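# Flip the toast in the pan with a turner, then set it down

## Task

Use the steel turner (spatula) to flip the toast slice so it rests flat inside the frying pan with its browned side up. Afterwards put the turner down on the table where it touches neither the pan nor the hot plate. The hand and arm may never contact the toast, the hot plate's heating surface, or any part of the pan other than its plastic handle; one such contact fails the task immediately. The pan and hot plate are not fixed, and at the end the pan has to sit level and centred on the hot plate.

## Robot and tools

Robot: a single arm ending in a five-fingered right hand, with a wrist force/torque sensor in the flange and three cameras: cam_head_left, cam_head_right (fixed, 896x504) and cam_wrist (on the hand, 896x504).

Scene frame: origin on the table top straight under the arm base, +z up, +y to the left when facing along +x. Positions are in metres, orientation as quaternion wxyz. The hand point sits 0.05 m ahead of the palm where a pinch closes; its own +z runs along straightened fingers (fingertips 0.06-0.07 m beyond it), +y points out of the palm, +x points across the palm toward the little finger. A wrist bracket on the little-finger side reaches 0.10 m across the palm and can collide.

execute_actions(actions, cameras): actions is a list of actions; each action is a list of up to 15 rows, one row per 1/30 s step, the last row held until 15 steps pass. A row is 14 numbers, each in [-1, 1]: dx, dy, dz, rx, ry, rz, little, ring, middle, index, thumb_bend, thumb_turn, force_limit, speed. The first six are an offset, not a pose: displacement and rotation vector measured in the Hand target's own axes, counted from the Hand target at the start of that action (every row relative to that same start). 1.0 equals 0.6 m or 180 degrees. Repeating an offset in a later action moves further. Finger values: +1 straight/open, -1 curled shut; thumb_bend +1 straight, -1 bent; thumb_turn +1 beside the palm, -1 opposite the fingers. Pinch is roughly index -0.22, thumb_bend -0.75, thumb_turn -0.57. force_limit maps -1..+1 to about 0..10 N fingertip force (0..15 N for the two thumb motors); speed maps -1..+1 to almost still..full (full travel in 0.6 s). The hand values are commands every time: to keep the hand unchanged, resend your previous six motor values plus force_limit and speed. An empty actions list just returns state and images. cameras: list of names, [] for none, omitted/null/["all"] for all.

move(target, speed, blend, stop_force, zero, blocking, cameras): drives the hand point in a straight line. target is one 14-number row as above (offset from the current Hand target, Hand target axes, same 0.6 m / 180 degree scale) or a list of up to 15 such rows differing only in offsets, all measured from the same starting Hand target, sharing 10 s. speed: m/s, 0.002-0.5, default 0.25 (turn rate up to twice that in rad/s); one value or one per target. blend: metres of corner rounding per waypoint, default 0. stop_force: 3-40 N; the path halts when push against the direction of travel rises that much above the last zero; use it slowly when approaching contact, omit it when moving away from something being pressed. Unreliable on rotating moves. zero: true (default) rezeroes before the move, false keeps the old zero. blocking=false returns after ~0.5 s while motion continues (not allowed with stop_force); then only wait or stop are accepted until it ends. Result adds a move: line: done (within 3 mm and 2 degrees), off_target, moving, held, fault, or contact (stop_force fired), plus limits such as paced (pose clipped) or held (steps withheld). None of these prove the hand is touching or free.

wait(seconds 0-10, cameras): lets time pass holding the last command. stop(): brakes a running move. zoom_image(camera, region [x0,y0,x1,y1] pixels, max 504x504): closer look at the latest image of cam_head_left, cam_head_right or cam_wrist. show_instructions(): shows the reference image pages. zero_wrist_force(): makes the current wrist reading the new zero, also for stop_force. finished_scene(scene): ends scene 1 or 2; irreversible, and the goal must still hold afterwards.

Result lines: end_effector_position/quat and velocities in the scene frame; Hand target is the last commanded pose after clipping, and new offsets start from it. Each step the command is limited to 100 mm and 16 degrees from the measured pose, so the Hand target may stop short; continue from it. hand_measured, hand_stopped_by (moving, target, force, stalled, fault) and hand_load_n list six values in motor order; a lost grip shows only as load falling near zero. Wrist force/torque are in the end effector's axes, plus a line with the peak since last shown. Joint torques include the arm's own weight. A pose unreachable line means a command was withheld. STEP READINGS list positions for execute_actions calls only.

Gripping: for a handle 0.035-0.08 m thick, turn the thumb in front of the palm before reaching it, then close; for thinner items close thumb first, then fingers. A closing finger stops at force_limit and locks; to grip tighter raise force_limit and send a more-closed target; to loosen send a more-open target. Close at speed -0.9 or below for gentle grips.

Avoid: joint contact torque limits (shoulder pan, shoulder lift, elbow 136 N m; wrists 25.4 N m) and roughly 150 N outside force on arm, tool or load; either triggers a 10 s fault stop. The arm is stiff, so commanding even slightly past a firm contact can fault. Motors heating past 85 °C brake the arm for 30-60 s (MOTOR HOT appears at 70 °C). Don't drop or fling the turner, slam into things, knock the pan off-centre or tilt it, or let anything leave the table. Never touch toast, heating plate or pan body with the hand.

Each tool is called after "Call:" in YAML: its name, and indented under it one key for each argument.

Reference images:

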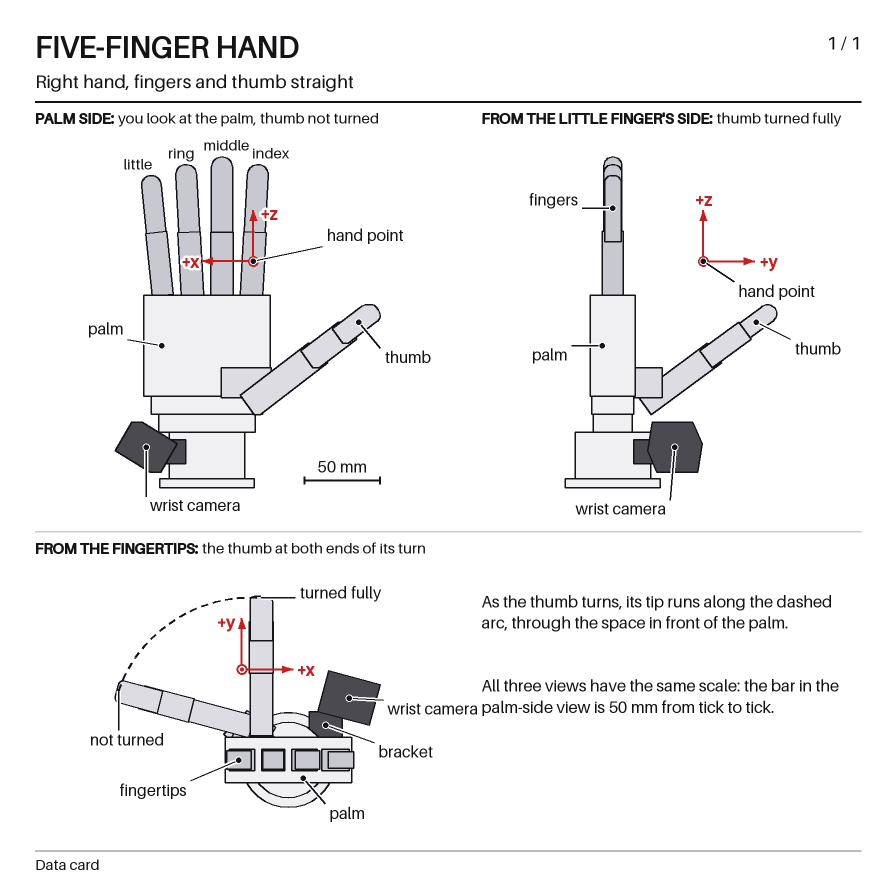

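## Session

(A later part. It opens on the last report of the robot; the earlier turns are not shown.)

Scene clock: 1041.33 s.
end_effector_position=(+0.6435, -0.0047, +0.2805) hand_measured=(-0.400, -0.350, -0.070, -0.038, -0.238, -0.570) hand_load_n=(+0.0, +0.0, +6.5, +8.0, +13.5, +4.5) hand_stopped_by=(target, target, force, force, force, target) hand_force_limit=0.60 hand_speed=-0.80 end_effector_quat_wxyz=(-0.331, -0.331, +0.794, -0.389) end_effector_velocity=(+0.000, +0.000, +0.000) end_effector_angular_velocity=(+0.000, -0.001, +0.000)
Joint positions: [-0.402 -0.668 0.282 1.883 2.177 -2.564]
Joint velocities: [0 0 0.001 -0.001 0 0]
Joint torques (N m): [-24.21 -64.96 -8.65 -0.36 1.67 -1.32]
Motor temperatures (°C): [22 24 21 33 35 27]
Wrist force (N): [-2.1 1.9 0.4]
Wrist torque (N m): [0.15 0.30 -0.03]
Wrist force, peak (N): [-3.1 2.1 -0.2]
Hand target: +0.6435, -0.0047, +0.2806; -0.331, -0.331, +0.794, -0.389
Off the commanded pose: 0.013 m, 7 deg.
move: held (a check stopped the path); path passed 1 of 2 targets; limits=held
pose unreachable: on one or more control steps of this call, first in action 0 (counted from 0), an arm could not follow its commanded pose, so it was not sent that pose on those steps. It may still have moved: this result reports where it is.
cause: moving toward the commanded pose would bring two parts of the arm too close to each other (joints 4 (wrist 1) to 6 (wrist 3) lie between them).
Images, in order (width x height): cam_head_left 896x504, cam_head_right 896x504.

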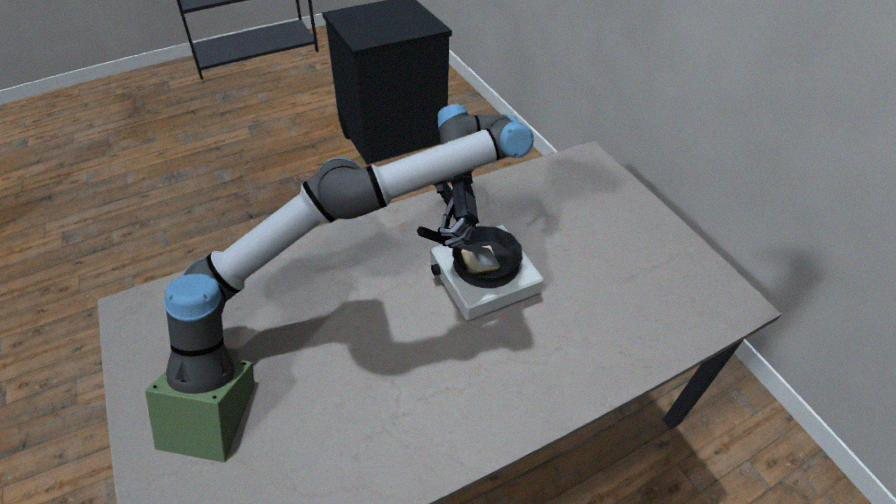

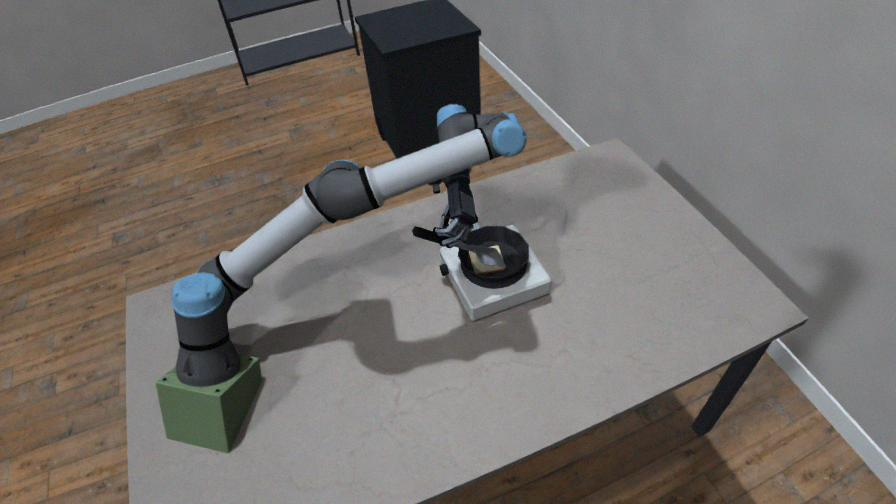

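Call:
wait:
  seconds: 0

Call:
zoom_image:
  camera: "cam_head_left"
  region: [435, 195, 555, 285]

Call:
zoom_image:
  camera: "cam_head_right"
  region: [440, 195, 560, 285]

Scene clock: 1049.83 s.
end_effector_position=(+0.6435, -0.0047, +0.2806) hand_measured=(-0.400, -0.350, -0.070, -0.038, -0.238, -0.570) hand_load_n=(+0.0, -0.5, +6.5, +8.0, +13.5, +4.0) hand_stopped_by=(target, target, force, force, force, target) hand_force_limit=0.60 hand_speed=-0.80 end_effector_quat_wxyz=(-0.331, -0.331, +0.794, -0.389) end_effector_velocity=(+0.000, +0.000, +0.000) end_effector_angular_velocity=(+0.000, -0.002, +0.000)
Joint positions: [-0.402 -0.668 0.282 1.883 2.177 -2.564]
Joint velocities: [0 0 -0.001 0 0 0]
Joint torques (N m): [-13.31 -63.1 -10.47 0.55 3.02 -2.07]
Motor temperatures (°C): [22 24 21 33 35 27]
Wrist force (N): [-2.4 2.2 0.2]
Wrist torque (N m): [0.20 0.36 -0.04]
Wrist force, peak (N): [-2.3 2.5 0.1]
Hand target: +0.6435, -0.0047, +0.2806; -0.331, -0.331, +0.794, -0.389
Off the commanded pose: 0.013 m, 7 deg.
camera_calibration:
cam_wrist: T_world_to_cam=[[-0.909289, 0.388413, -0.149428, 0.622739], [0.412729, 0.795597, -0.443486, -0.137035], [-0.0533711, -0.46493, -0.883737, 0.393702], [0, 0, 0, 1]] pos_world=[0.643821, 0.0501887, 0.380211]

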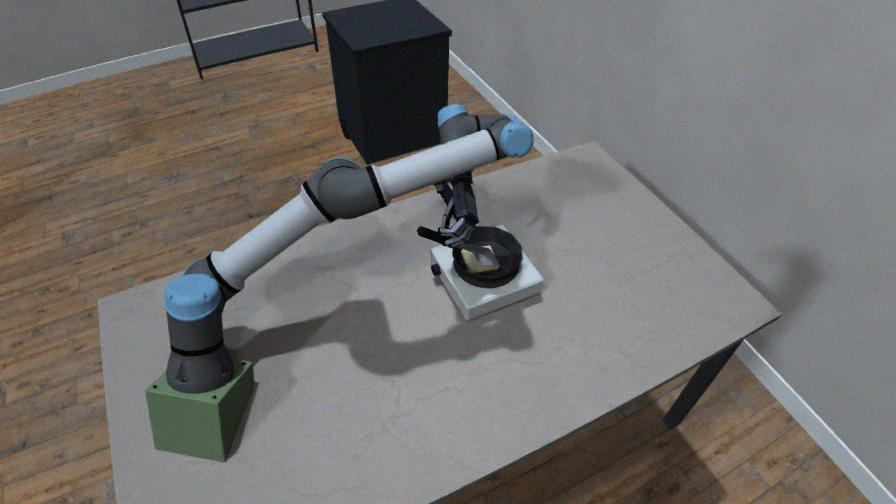

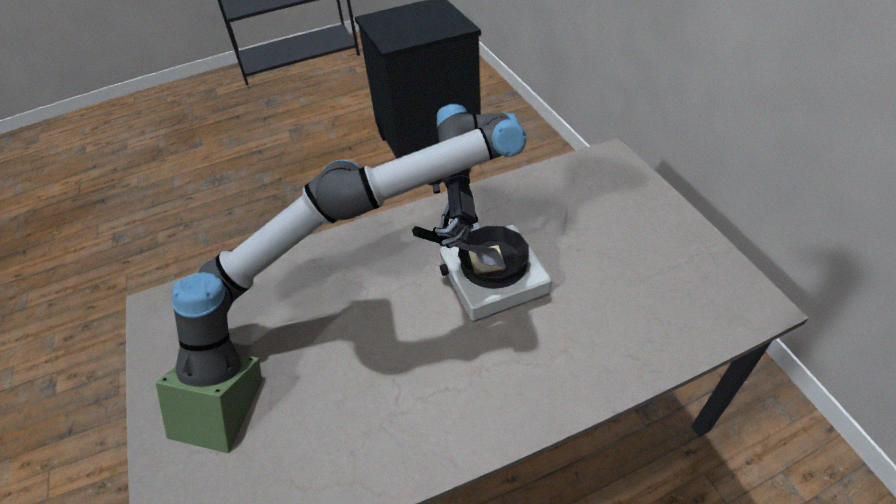

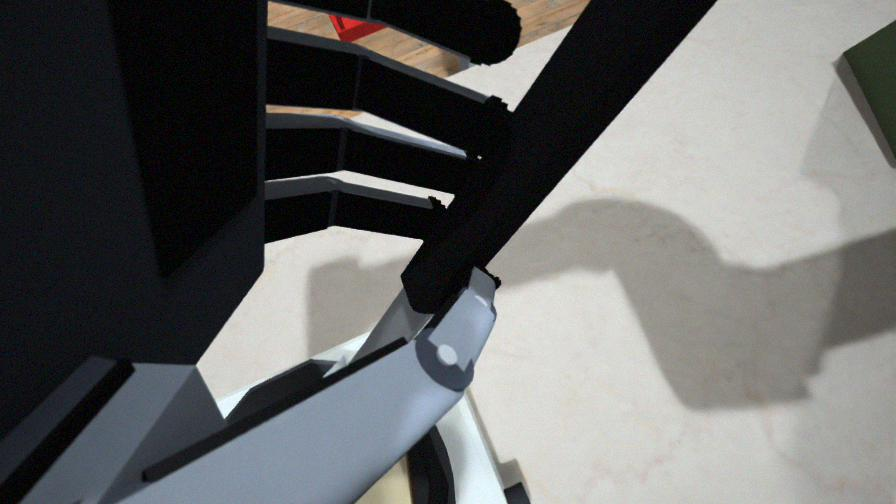

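Scaled by 4.200.

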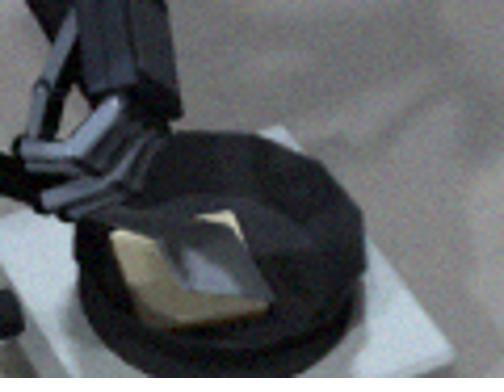

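Scaled by 4.200.

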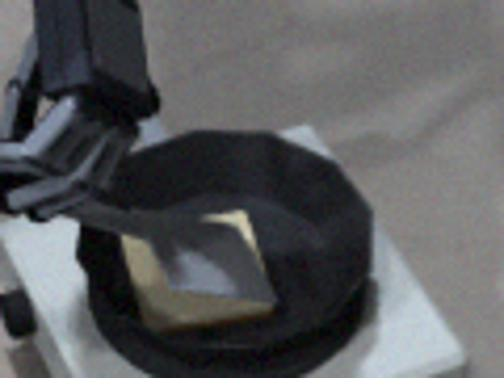

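Call:
move:
  target: [-0.007,-0.044,0.0093,0.035,-0.0113,-0.02,-0.4,-0.35,-0.35,-0.5,-0.95,-0.57,0.6,-0.8]
  speed: 0.06
  cameras: ["cam_head_left","cam_head_right"]

Call:
zoom_image:
  camera: "cam_head_left"
  region: [455, 215, 535, 275]

Call:
zoom_image:
  camera: "cam_head_right"
  region: [460, 215, 540, 275]

Scene clock: 1060.17 s.
end_effector_position=(+0.6650, -0.0209, +0.2852) hand_measured=(-0.400, -0.350, -0.070, -0.038, -0.238, -0.570) hand_load_n=(+0.0, -0.5, +6.5, +8.0, +13.5, +4.5) hand_stopped_by=(target, target, force, force, force, target) hand_force_limit=0.60 hand_speed=-0.80 end_effector_quat_wxyz=(-0.310, -0.380, +0.766, -0.416) end_effector_velocity=(-0.001, +0.001, -0.001) end_effector_angular_velocity=(+0.002, +0.004, -0.002)
Joint positions: [-0.407 -0.639 0.187 1.807 2.199 -2.713]
Joint velocities: [0.001 0.001 0.002 0.003 -0.001 0.001]
Joint torques (N m): [-23.19 -50.44 -9.46 4.52 0.84 2.33]
Motor temperatures (°C): [22 24 21 33 35 27]
Wrist force (N): [-2.5 2.0 0.0]
Wrist torque (N m): [0.20 0.34 -0.07]
Wrist force, peak (N): [-2.4 2.5 0.2]
Hand target: +0.6649, -0.0208, +0.2852; -0.310, -0.380, +0.766, -0.416
Off the commanded pose: 0.000 m, 0 deg.
move: done
Images, in order (width x height): cam_head_left 896x504, cam_head_right 896x504.

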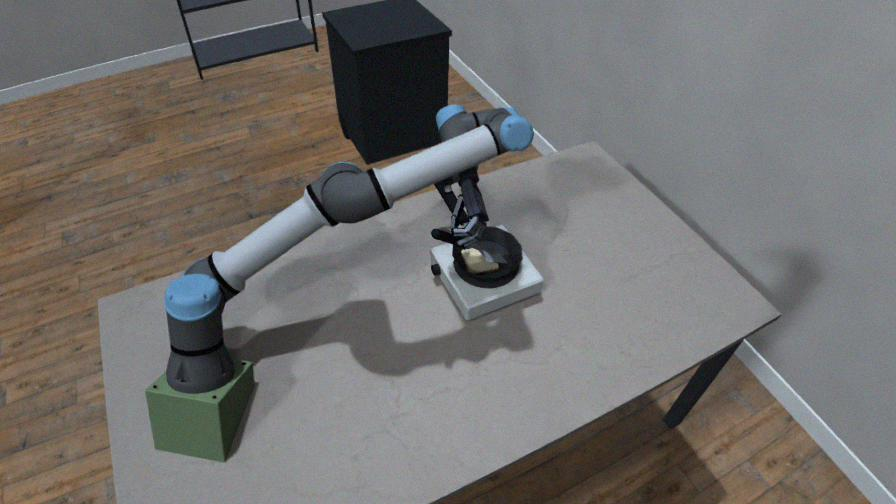

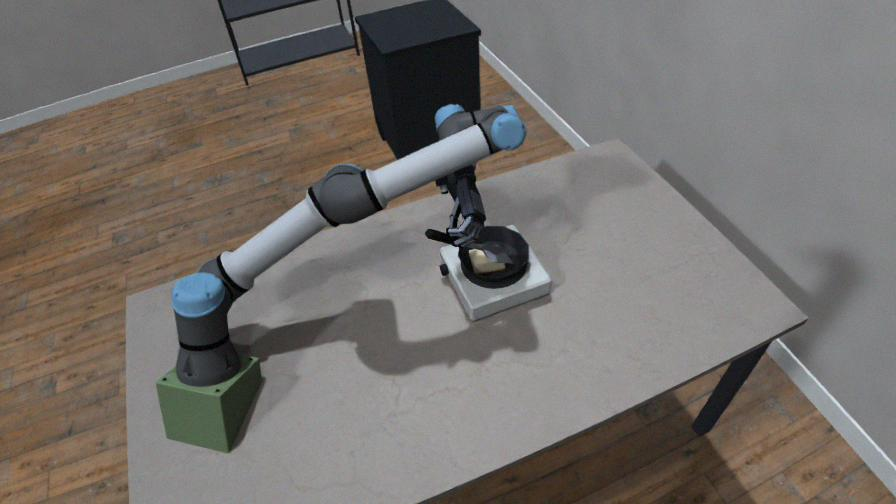

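Scaled by 6.300.

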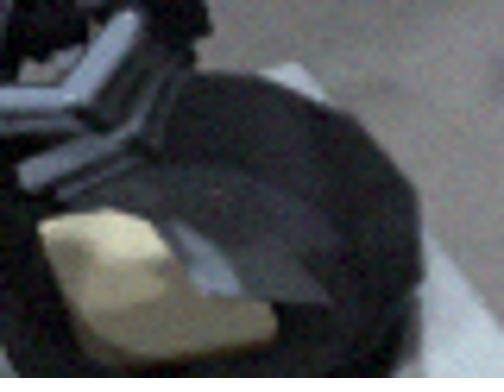

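Scaled by 6.300.

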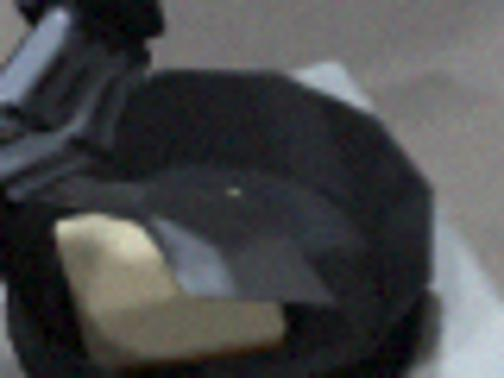

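Call:
move:
  target: [-0.0335,-0.0097,-0.049,0,0,0,-0.4,-0.35,-0.35,-0.5,-0.95,-0.57,0.6,-0.8]
  speed: 0.06
  cameras: ["cam_head_left","cam_head_right"]

Call:
zoom_image:
  camera: "cam_head_left"
  region: [455, 215, 535, 275]

Call:
zoom_image:
  camera: "cam_head_right"
  region: [460, 215, 540, 275]

Scene clock: 1065.97 s.
end_effector_position=(+0.6650, -0.0207, +0.2852) hand_measured=(-0.400, -0.350, -0.070, -0.038, -0.238, -0.570) hand_load_n=(+0.0, -0.5, +6.5, +8.0, +13.5, +4.5) hand_stopped_by=(target, target, force, force, force, target) hand_force_limit=0.60 hand_speed=-0.80 end_effector_quat_wxyz=(-0.310, -0.380, +0.766, -0.416) end_effector_velocity=(+0.000, +0.000, +0.000) end_effector_angular_velocity=(+0.000, -0.001, +0.000)
Joint positions: [-0.406 -0.639 0.186 1.807 2.199 -2.713]
Joint velocities: [0 -0.001 0.001 -0.001 -0.001 0]
Joint torques (N m): [-19.02 -57.61 -9.69 2.26 0.95 -1.21]
Motor temperatures (°C): [22 24 21 33 35 27]
Wrist force (N): [-2.5 2.1 0.4]
Wrist torque (N m): [0.21 0.32 -0.06]
Wrist force, peak (N): [-2.5 2.3 0.2]
Hand target: +0.6650, -0.0208, +0.2852; -0.310, -0.380, +0.766, -0.416
Off the commanded pose: 0.036 m, 0 deg.
move: held (a check stopped the path); limits=held
pose unreachable: on one or more control steps of this call, first in action 0 (counted from 0), an arm could not follow its commanded pose, so it was not sent that pose on those steps. It may still have moved: this result reports where it is.
cause: moving toward the commanded pose would bring two parts of the arm too close to each other (joints 4 (wrist 1) to 6 (wrist 3) lie between them).
Images, in order (width x height): cam_head_left 896x504, cam_head_right 896x504.

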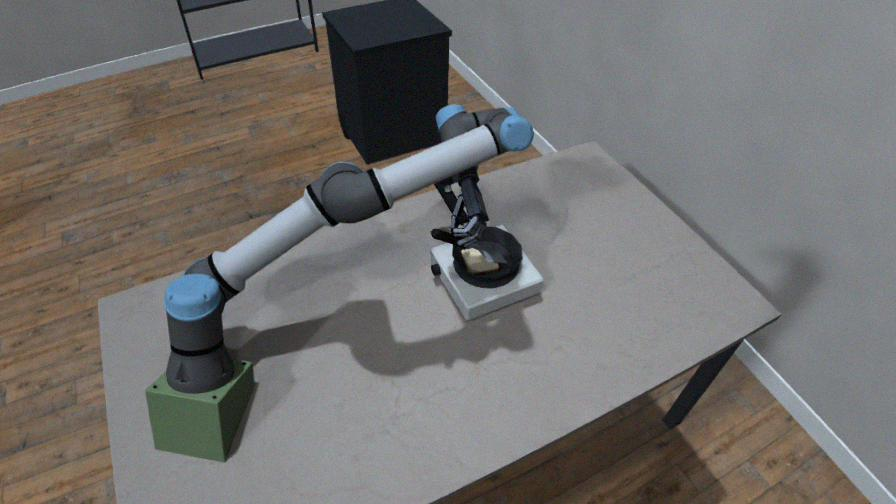

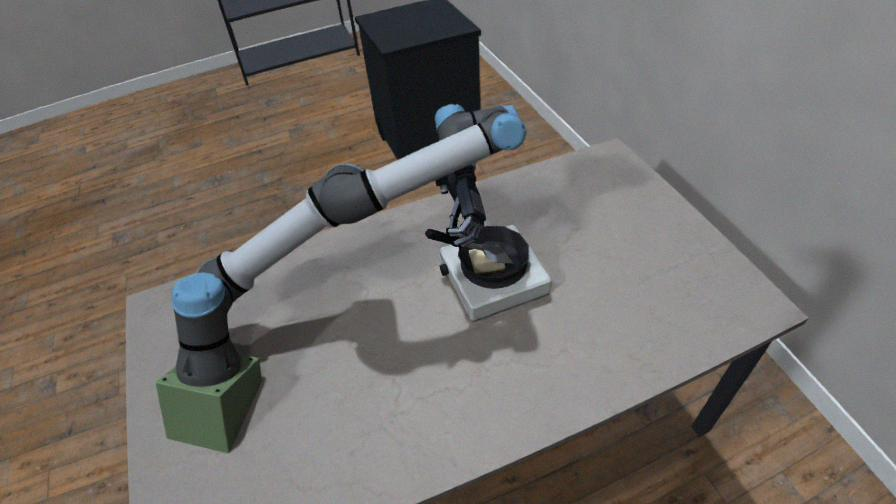

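Scaled by 6.300.

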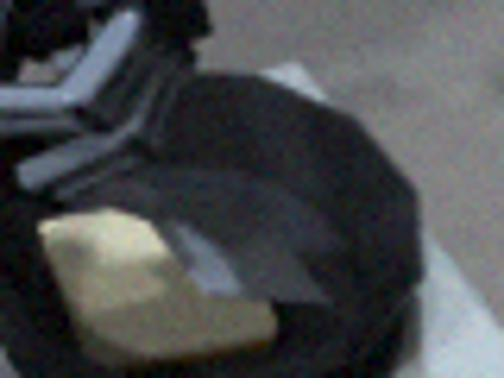

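Scaled by 6.300.

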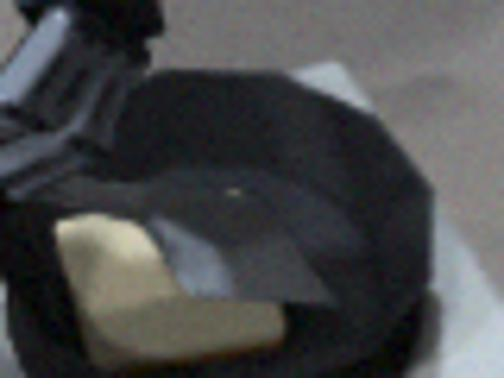

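Call:
move:
  target: [-0.0335,-0.0233,-0.0298,0.035,-0.0129,-0.0188,-0.4,-0.35,-0.35,-0.5,-0.95,-0.57,0.6,-0.8]
  speed: 0.06
  cameras: ["cam_head_left","cam_head_right"]

Call:
zoom_image:
  camera: "cam_head_left"
  region: [455, 215, 535, 275]

Call:
zoom_image:
  camera: "cam_head_right"
  region: [460, 215, 540, 275]

Scene clock: 1071.50 s.
end_effector_position=(+0.6725, -0.0156, +0.2846) hand_measured=(-0.400, -0.350, -0.070, -0.038, -0.238, -0.570) hand_load_n=(+0.0, -0.5, +6.5, +8.0, +13.5, +4.5) hand_stopped_by=(target, target, force, force, force, target) hand_force_limit=0.60 hand_speed=-0.80 end_effector_quat_wxyz=(-0.302, -0.395, +0.757, -0.424) end_effector_velocity=(-0.001, -0.001, +0.001) end_effector_angular_velocity=(-0.001, +0.002, -0.001)
Joint positions: [-0.393 -0.619 0.132 1.807 2.204 -2.741]
Joint velocities: [-0.001 0 0 0.001 0.001 -0.001]
Joint torques (N m): [-24.84 -47.43 -9.56 4.54 2.69 0.16]
Motor temperatures (°C): [22 24 21 33 35 27]
Wrist force (N): [-2.8 2.1 0.2]
Wrist torque (N m): [0.24 0.35 -0.09]
Wrist force, peak (N): [-3.6 1.9 -0.4]
Hand target: +0.6725, -0.0156, +0.2846; -0.302, -0.394, +0.757, -0.424
Off the commanded pose: 0.021 m, 5 deg.
move: held (a check stopped the path); limits=held
pose unreachable: on one or more control steps of this call, first in action 0 (counted from 0), an arm could not follow its commanded pose, so it was not sent that pose on those steps. It may still have moved: this result reports where it is.
cause: moving toward the commanded pose would bring two parts of the arm too close to each other (joints 4 (wrist 1) to 6 (wrist 3) lie between them).
Images, in order (width x height): cam_head_left 896x504, cam_head_right 896x504.

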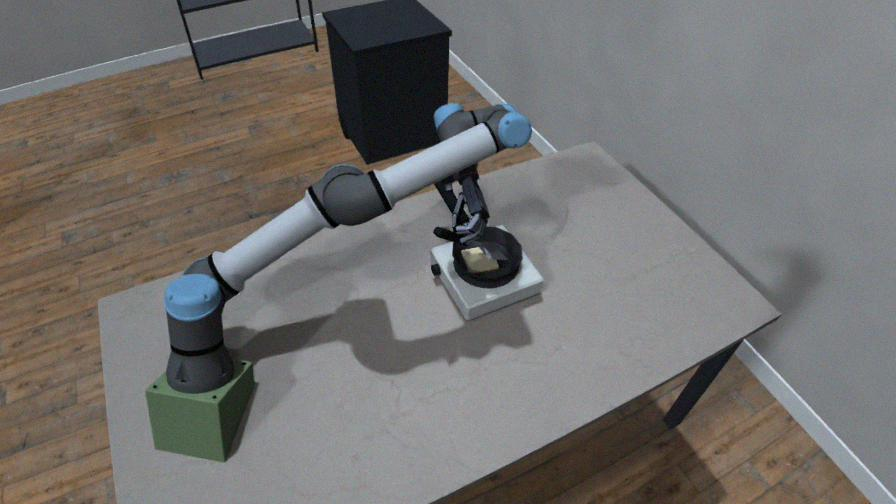

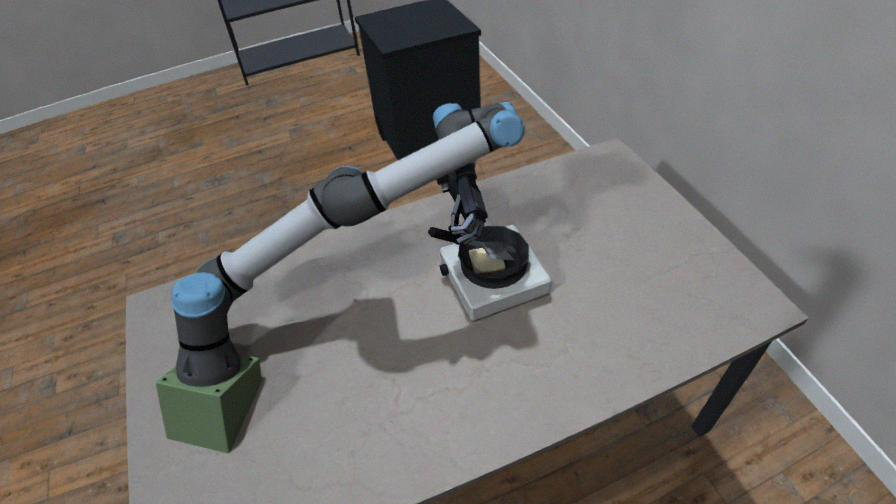

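Scaled by 6.300.

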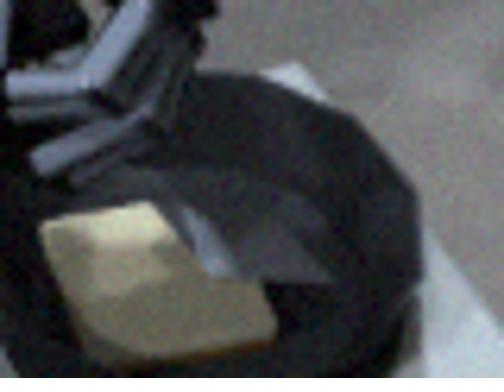

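Scaled by 6.300.

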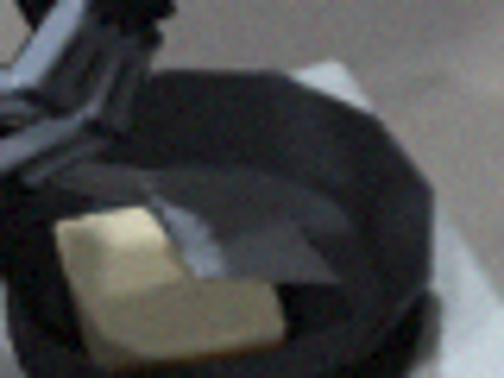

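Call:
move:
  target: [0,0,0,0.0235,-0.009,-0.0125,-0.4,-0.35,-0.35,-0.5,-0.95,-0.57,0.6,-0.8]
  speed: 0.06
  cameras: []

Scene clock: 1076.20 s.
end_effector_position=(+0.6725, -0.0155, +0.2847) hand_measured=(-0.400, -0.350, -0.070, -0.038, -0.238, -0.570) hand_load_n=(+0.0, -0.5, +6.5, +8.0, +13.5, +4.5) hand_stopped_by=(target, target, force, force, force, target) hand_force_limit=0.60 hand_speed=-0.80 end_effector_quat_wxyz=(-0.285, -0.426, +0.738, -0.440) end_effector_velocity=(+0.000, +0.000, +0.000) end_effector_angular_velocity=(+0.000, -0.001, -0.001)
Joint positions: [-0.387 -0.761 0.388 1.598 2.205 -2.831]
Joint velocities: [0 0 0.001 0 0 0.001]
Joint torques (N m): [-24.25 -40.72 -17.25 3.75 0.98 2.08]
Motor temperatures (°C): [22 24 21 33 35 27]
Wrist force (N): [-2.8 2.4 -0.1]
Wrist torque (N m): [0.31 0.39 -0.10]
Wrist force, peak (N): [-2.9 2.4 0.3]
Hand target: +0.6725, -0.0156, +0.2846; -0.285, -0.426, +0.738, -0.440
Off the commanded pose: 0.000 m, 0 deg.
move: done
No camera images: "cameras" was empty.

Call:
move:
  target: [-0.0238,-0.0195,-0.017,0,0,0,-0.4,-0.35,-0.35,-0.5,-0.95,-0.57,0.6,-0.8]
  speed: 0.06
  cameras: ["cam_head_left","cam_head_right"]

Call:
zoom_image:
  camera: "cam_head_left"
  region: [455, 215, 535, 275]

Call:
zoom_image:
  camera: "cam_head_right"
  region: [460, 215, 540, 275]

Scene clock: 1080.77 s.
end_effector_position=(+0.6884, -0.0044, +0.2822) hand_measured=(-0.400, -0.350, -0.070, -0.038, -0.238, -0.570) hand_load_n=(+0.0, +0.0, +6.5, +8.0, +13.5, +4.0) hand_stopped_by=(target, target, force, force, force, target) hand_force_limit=0.60 hand_speed=-0.80 end_effector_quat_wxyz=(-0.282, -0.427, +0.737, -0.442) end_effector_velocity=(+0.001, +0.001, +0.001) end_effector_angular_velocity=(+0.001, -0.003, +0.003)
Joint positions: [-0.364 -0.611 0.083 1.76 2.212 -2.808]
Joint velocities: [0.001 -0.003 0.001 -0.003 -0.002 -0.001]
Joint torques (N m): [-20.19 -66.71 -8.63 -0.33 2.08 1.81]
Motor temperatures (°C): [22 24 21 33 35 27]
Wrist force (N): [-2.5 2.4 0.4]
Wrist torque (N m): [0.25 0.32 -0.14]
Wrist force, peak (N): [-3.6 1.9 0.5]
Hand target: +0.6884, -0.0044, +0.2823; -0.282, -0.427, +0.737, -0.442
Off the commanded pose: 0.002 m, 0 deg.
move: held (a check stopped the path); limits=held
pose unreachable: on one or more control steps of this call, first in action 0 (counted from 0), an arm could not follow its commanded pose, so it was not sent that pose on those steps. It may still have moved: this result reports where it is.
cause: moving toward the commanded pose would bring two parts of the arm too close to each other (joints 4 (wrist 1) to 6 (wrist 3) lie between them).
Images, in order (width x height): cam_head_left 896x504, cam_head_right 896x504.

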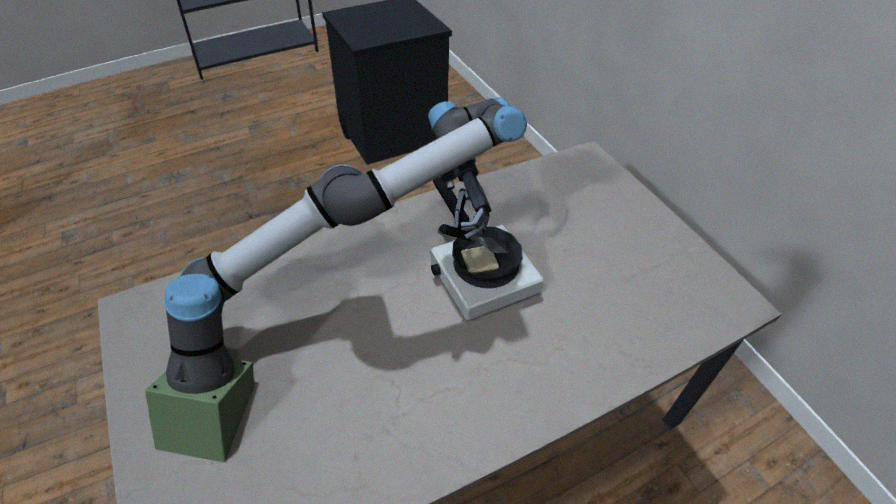

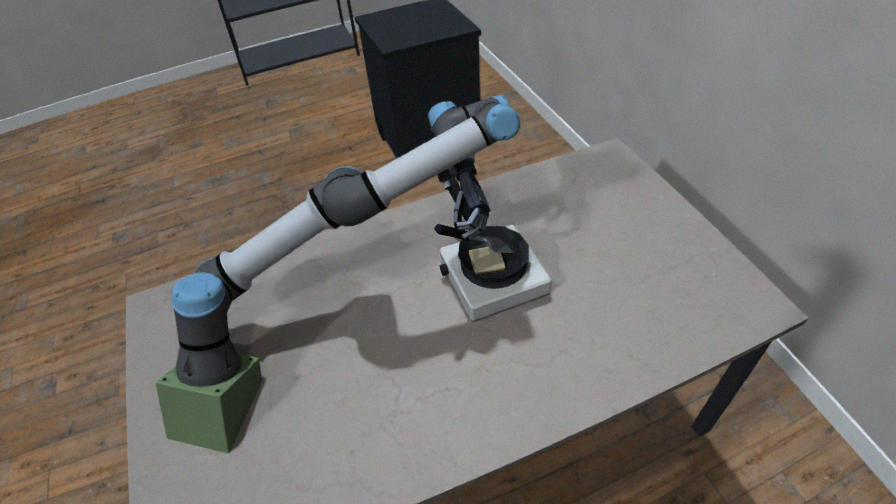

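Scaled by 6.300.

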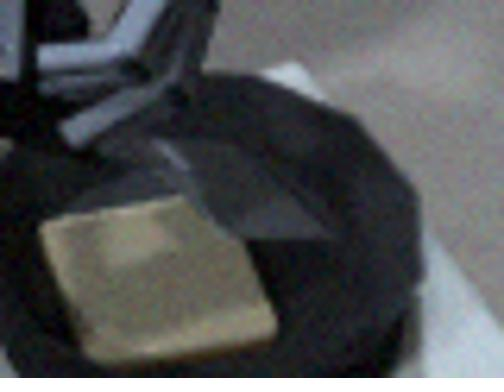

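Scaled by 6.300.

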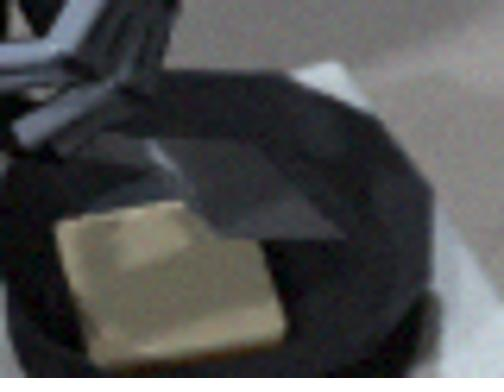

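Call:
move:
  target: [-0.0477,0.0244,0.0271,0,0,0,-0.4,-0.35,-0.35,-0.5,-0.95,-0.57,0.6,-0.8]
  speed: 0.03
  stop_force: 4
  cameras: ["cam_head_left","cam_head_right"]

Call:
zoom_image:
  camera: "cam_head_left"
  region: [455, 215, 535, 275]

Call:
zoom_image:
  camera: "cam_head_right"
  region: [460, 215, 540, 275]

Scene clock: 1087.90 s.
end_effector_position=(+0.6887, -0.0044, +0.2463) hand_measured=(-0.400, -0.350, -0.070, -0.038, -0.238, -0.570) hand_load_n=(+0.0, +0.0, +7.0, +7.5, +13.5, +4.0) hand_stopped_by=(target, target, force, force, force, target) hand_force_limit=0.60 hand_speed=-0.80 end_effector_quat_wxyz=(-0.282, -0.427, +0.737, -0.442) end_effector_velocity=(+0.000, +0.000, +0.000) end_effector_angular_velocity=(-0.001, -0.001, -0.001)
Joint positions: [-0.337 -0.672 0.296 1.625 2.221 -2.777]
Joint velocities: [0 0 0 0 0.001 0.002]
Joint torques (N m): [-27.72 -47.25 -23.24 4.59 0.59 -2.32]
Motor temperatures (°C): [22 24 21 33 35 27]
Wrist force (N): [-2.5 1.8 0.0]
Wrist torque (N m): [0.23 0.34 -0.02]
Wrist force, peak (N): [-2.5 3.0 0.4]
Hand target: +0.6887, -0.0044, +0.2463; -0.282, -0.427, +0.737, -0.442
Off the commanded pose: 0.000 m, 0 deg.
move: done
Images, in order (width x height): cam_head_left 896x504, cam_head_right 896x504.

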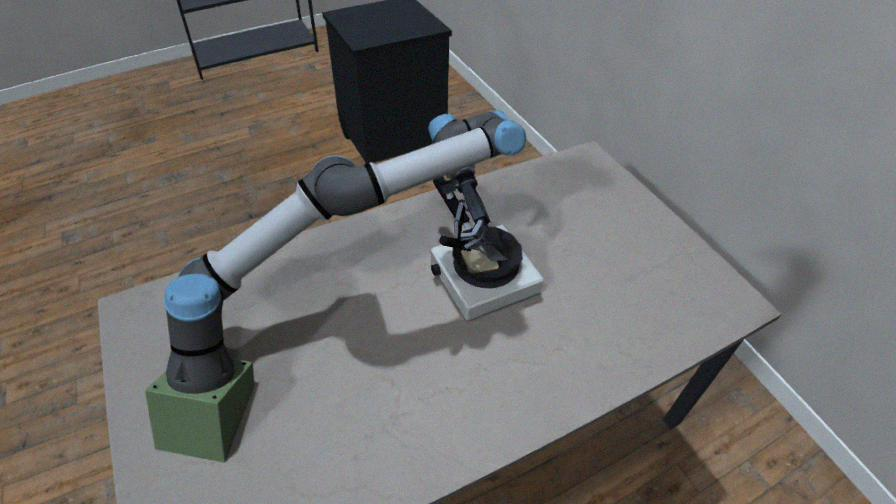

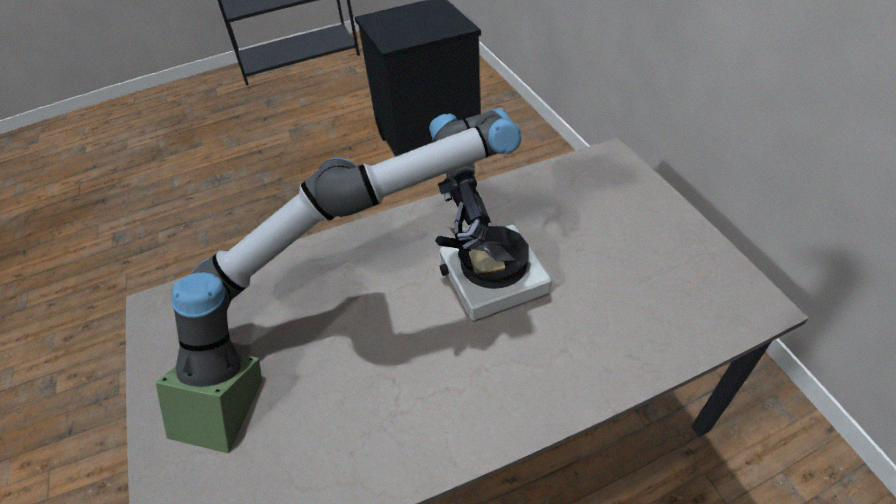

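Scaled by 6.300.

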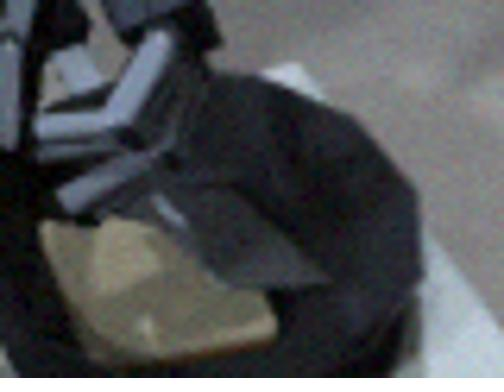

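Scaled by 6.300.

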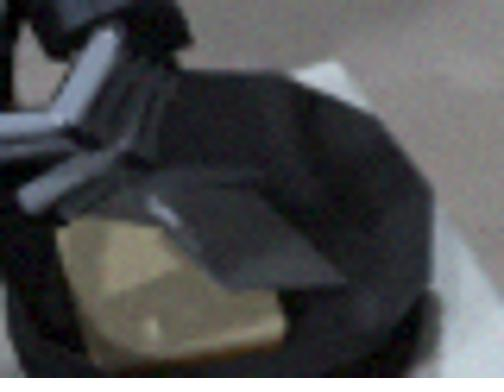

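Call:
move:
  target: [-0.0159,0.0081,0.009,0,0,0,-0.4,-0.35,-0.35,-0.5,-0.95,-0.57,0.6,-0.8]
  speed: 0.01
  stop_force: 3
  cameras: ["cam_head_left","cam_head_right"]

Call:
zoom_image:
  camera: "cam_head_left"
  region: [455, 215, 535, 275]

Call:
zoom_image:
  camera: "cam_head_right"
  region: [460, 215, 540, 275]

Scene clock: 1092.77 s.
end_effector_position=(+0.6888, -0.0044, +0.2343) hand_measured=(-0.400, -0.350, -0.070, -0.038, -0.238, -0.570) hand_load_n=(+0.0, +0.0, +7.5, +7.0, +14.0, +3.5) hand_stopped_by=(target, target, force, force, force, target) hand_force_limit=0.60 hand_speed=-0.80 end_effector_quat_wxyz=(-0.282, -0.427, +0.737, -0.442) end_effector_velocity=(+0.000, +0.000, +0.000) end_effector_angular_velocity=(+0.000, +0.000, +0.000)
Joint positions: [-0.329 -0.675 0.333 1.598 2.223 -2.767]
Joint velocities: [0 0 0 0 0 0]
Joint torques (N m): [-27.32 -58.51 -23.23 4.51 1.3 -1.8]
Motor temperatures (°C): [22 24 21 33 35 27]
Wrist force (N): [-1.8 1.9 0.0]
Wrist torque (N m): [0.26 0.29 0.05]
Wrist force, peak (N): [-2.6 2.3 0.0]
Hand target: +0.6888, -0.0044, +0.2343; -0.282, -0.427, +0.737, -0.442
Off the commanded pose: 0.000 m, 0 deg.
move: done
Images, in order (width x height): cam_head_left 896x504, cam_head_right 896x504.

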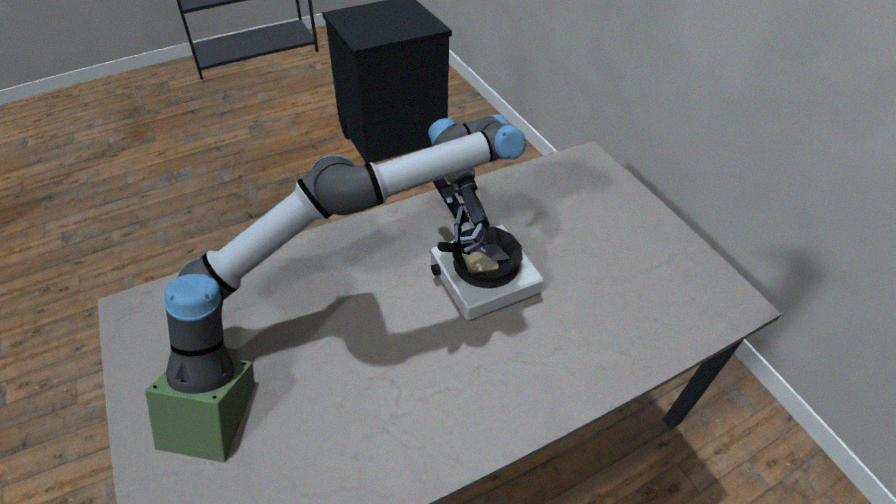

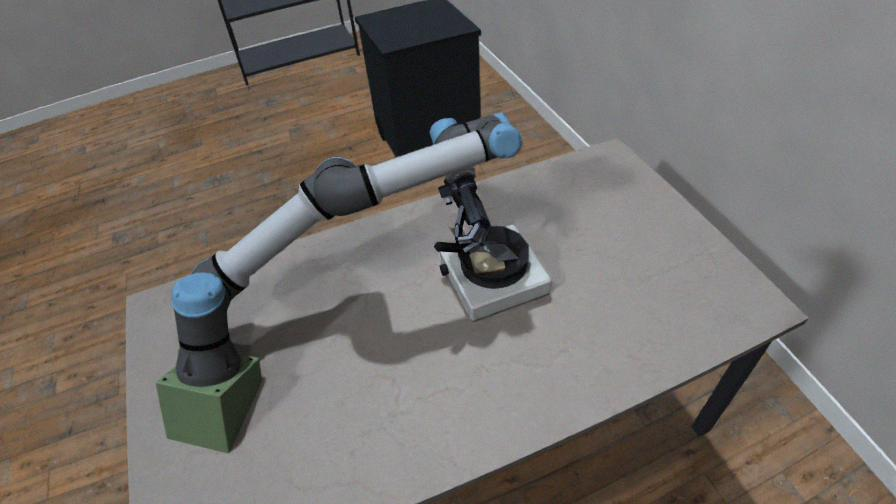

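Scaled by 6.300.

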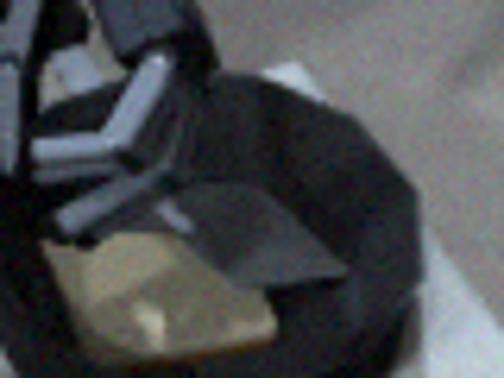

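Scaled by 6.300.

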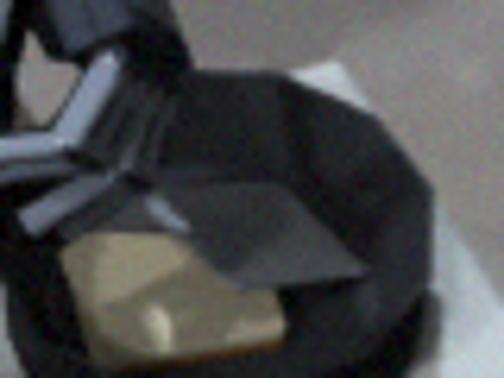

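Call:
move:
  target: [0.039,0.0357,0.003,0,0,0,-0.4,-0.35,-0.35,-0.5,-0.95,-0.57,0.6,-0.8]
  speed: 0.02
  cameras: ["cam_head_left","cam_head_right"]

Call:
zoom_image:
  camera: "cam_head_left"
  region: [455, 215, 535, 275]

Call:
zoom_image:
  camera: "cam_head_right"
  region: [460, 215, 540, 275]

Scene clock: 1110.93 s.
end_effector_position=(+0.6589, -0.0098, +0.2433) hand_measured=(-0.400, -0.350, -0.070, -0.038, -0.238, -0.570) hand_load_n=(+0.0, +0.0, +7.0, +8.0, +13.5, +4.0) hand_stopped_by=(target, target, force, force, force, target) hand_force_limit=0.60 hand_speed=-0.80 end_effector_quat_wxyz=(-0.281, -0.427, +0.737, -0.442) end_effector_velocity=(+0.000, +0.000, +0.000) end_effector_angular_velocity=(+0.000, +0.005, -0.002)
Joint positions: [-0.35 -0.835 0.626 1.45 2.217 -2.792]
Joint velocities: [0 0.003 -0.003 0.005 0 -0.001]
Joint torques (N m): [-13.21 -39.07 -21.26 5.02 1.17 -0.35]
Motor temperatures (°C): [22 24 21 33 35 27]
Wrist force (N): [-2.7 2.1 -0.2]
Wrist torque (N m): [0.27 0.34 -0.03]
Wrist force, peak (N): [-2.8 2.3 -0.2]
Hand target: +0.6588, -0.0097, +0.2432; -0.282, -0.427, +0.737, -0.442
Off the commanded pose: 0.000 m, 0 deg.
move: done
Images, in order (width x height): cam_head_left 896x504, cam_head_right 896x504.

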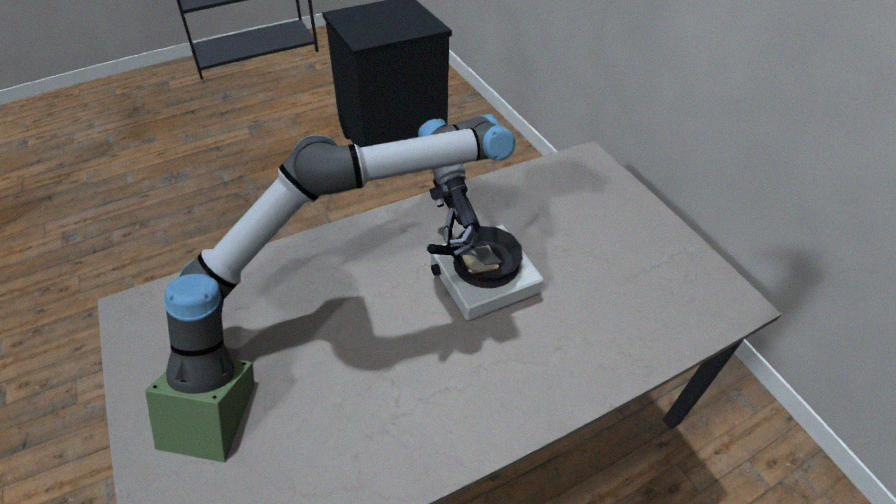

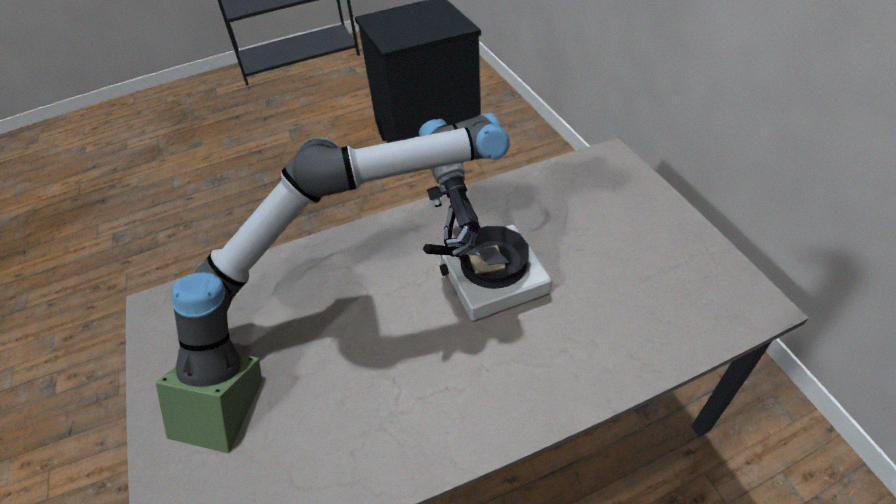

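Scaled by 6.300.

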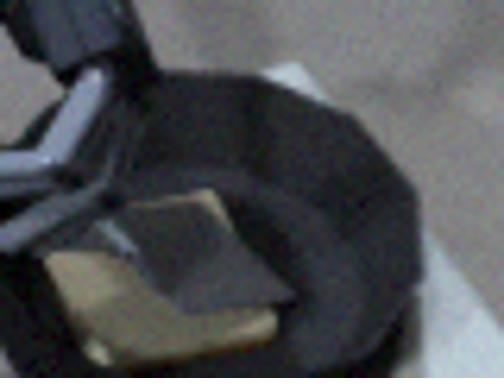

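Scaled by 6.300.

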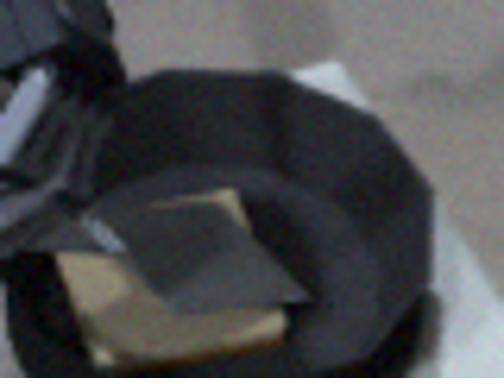

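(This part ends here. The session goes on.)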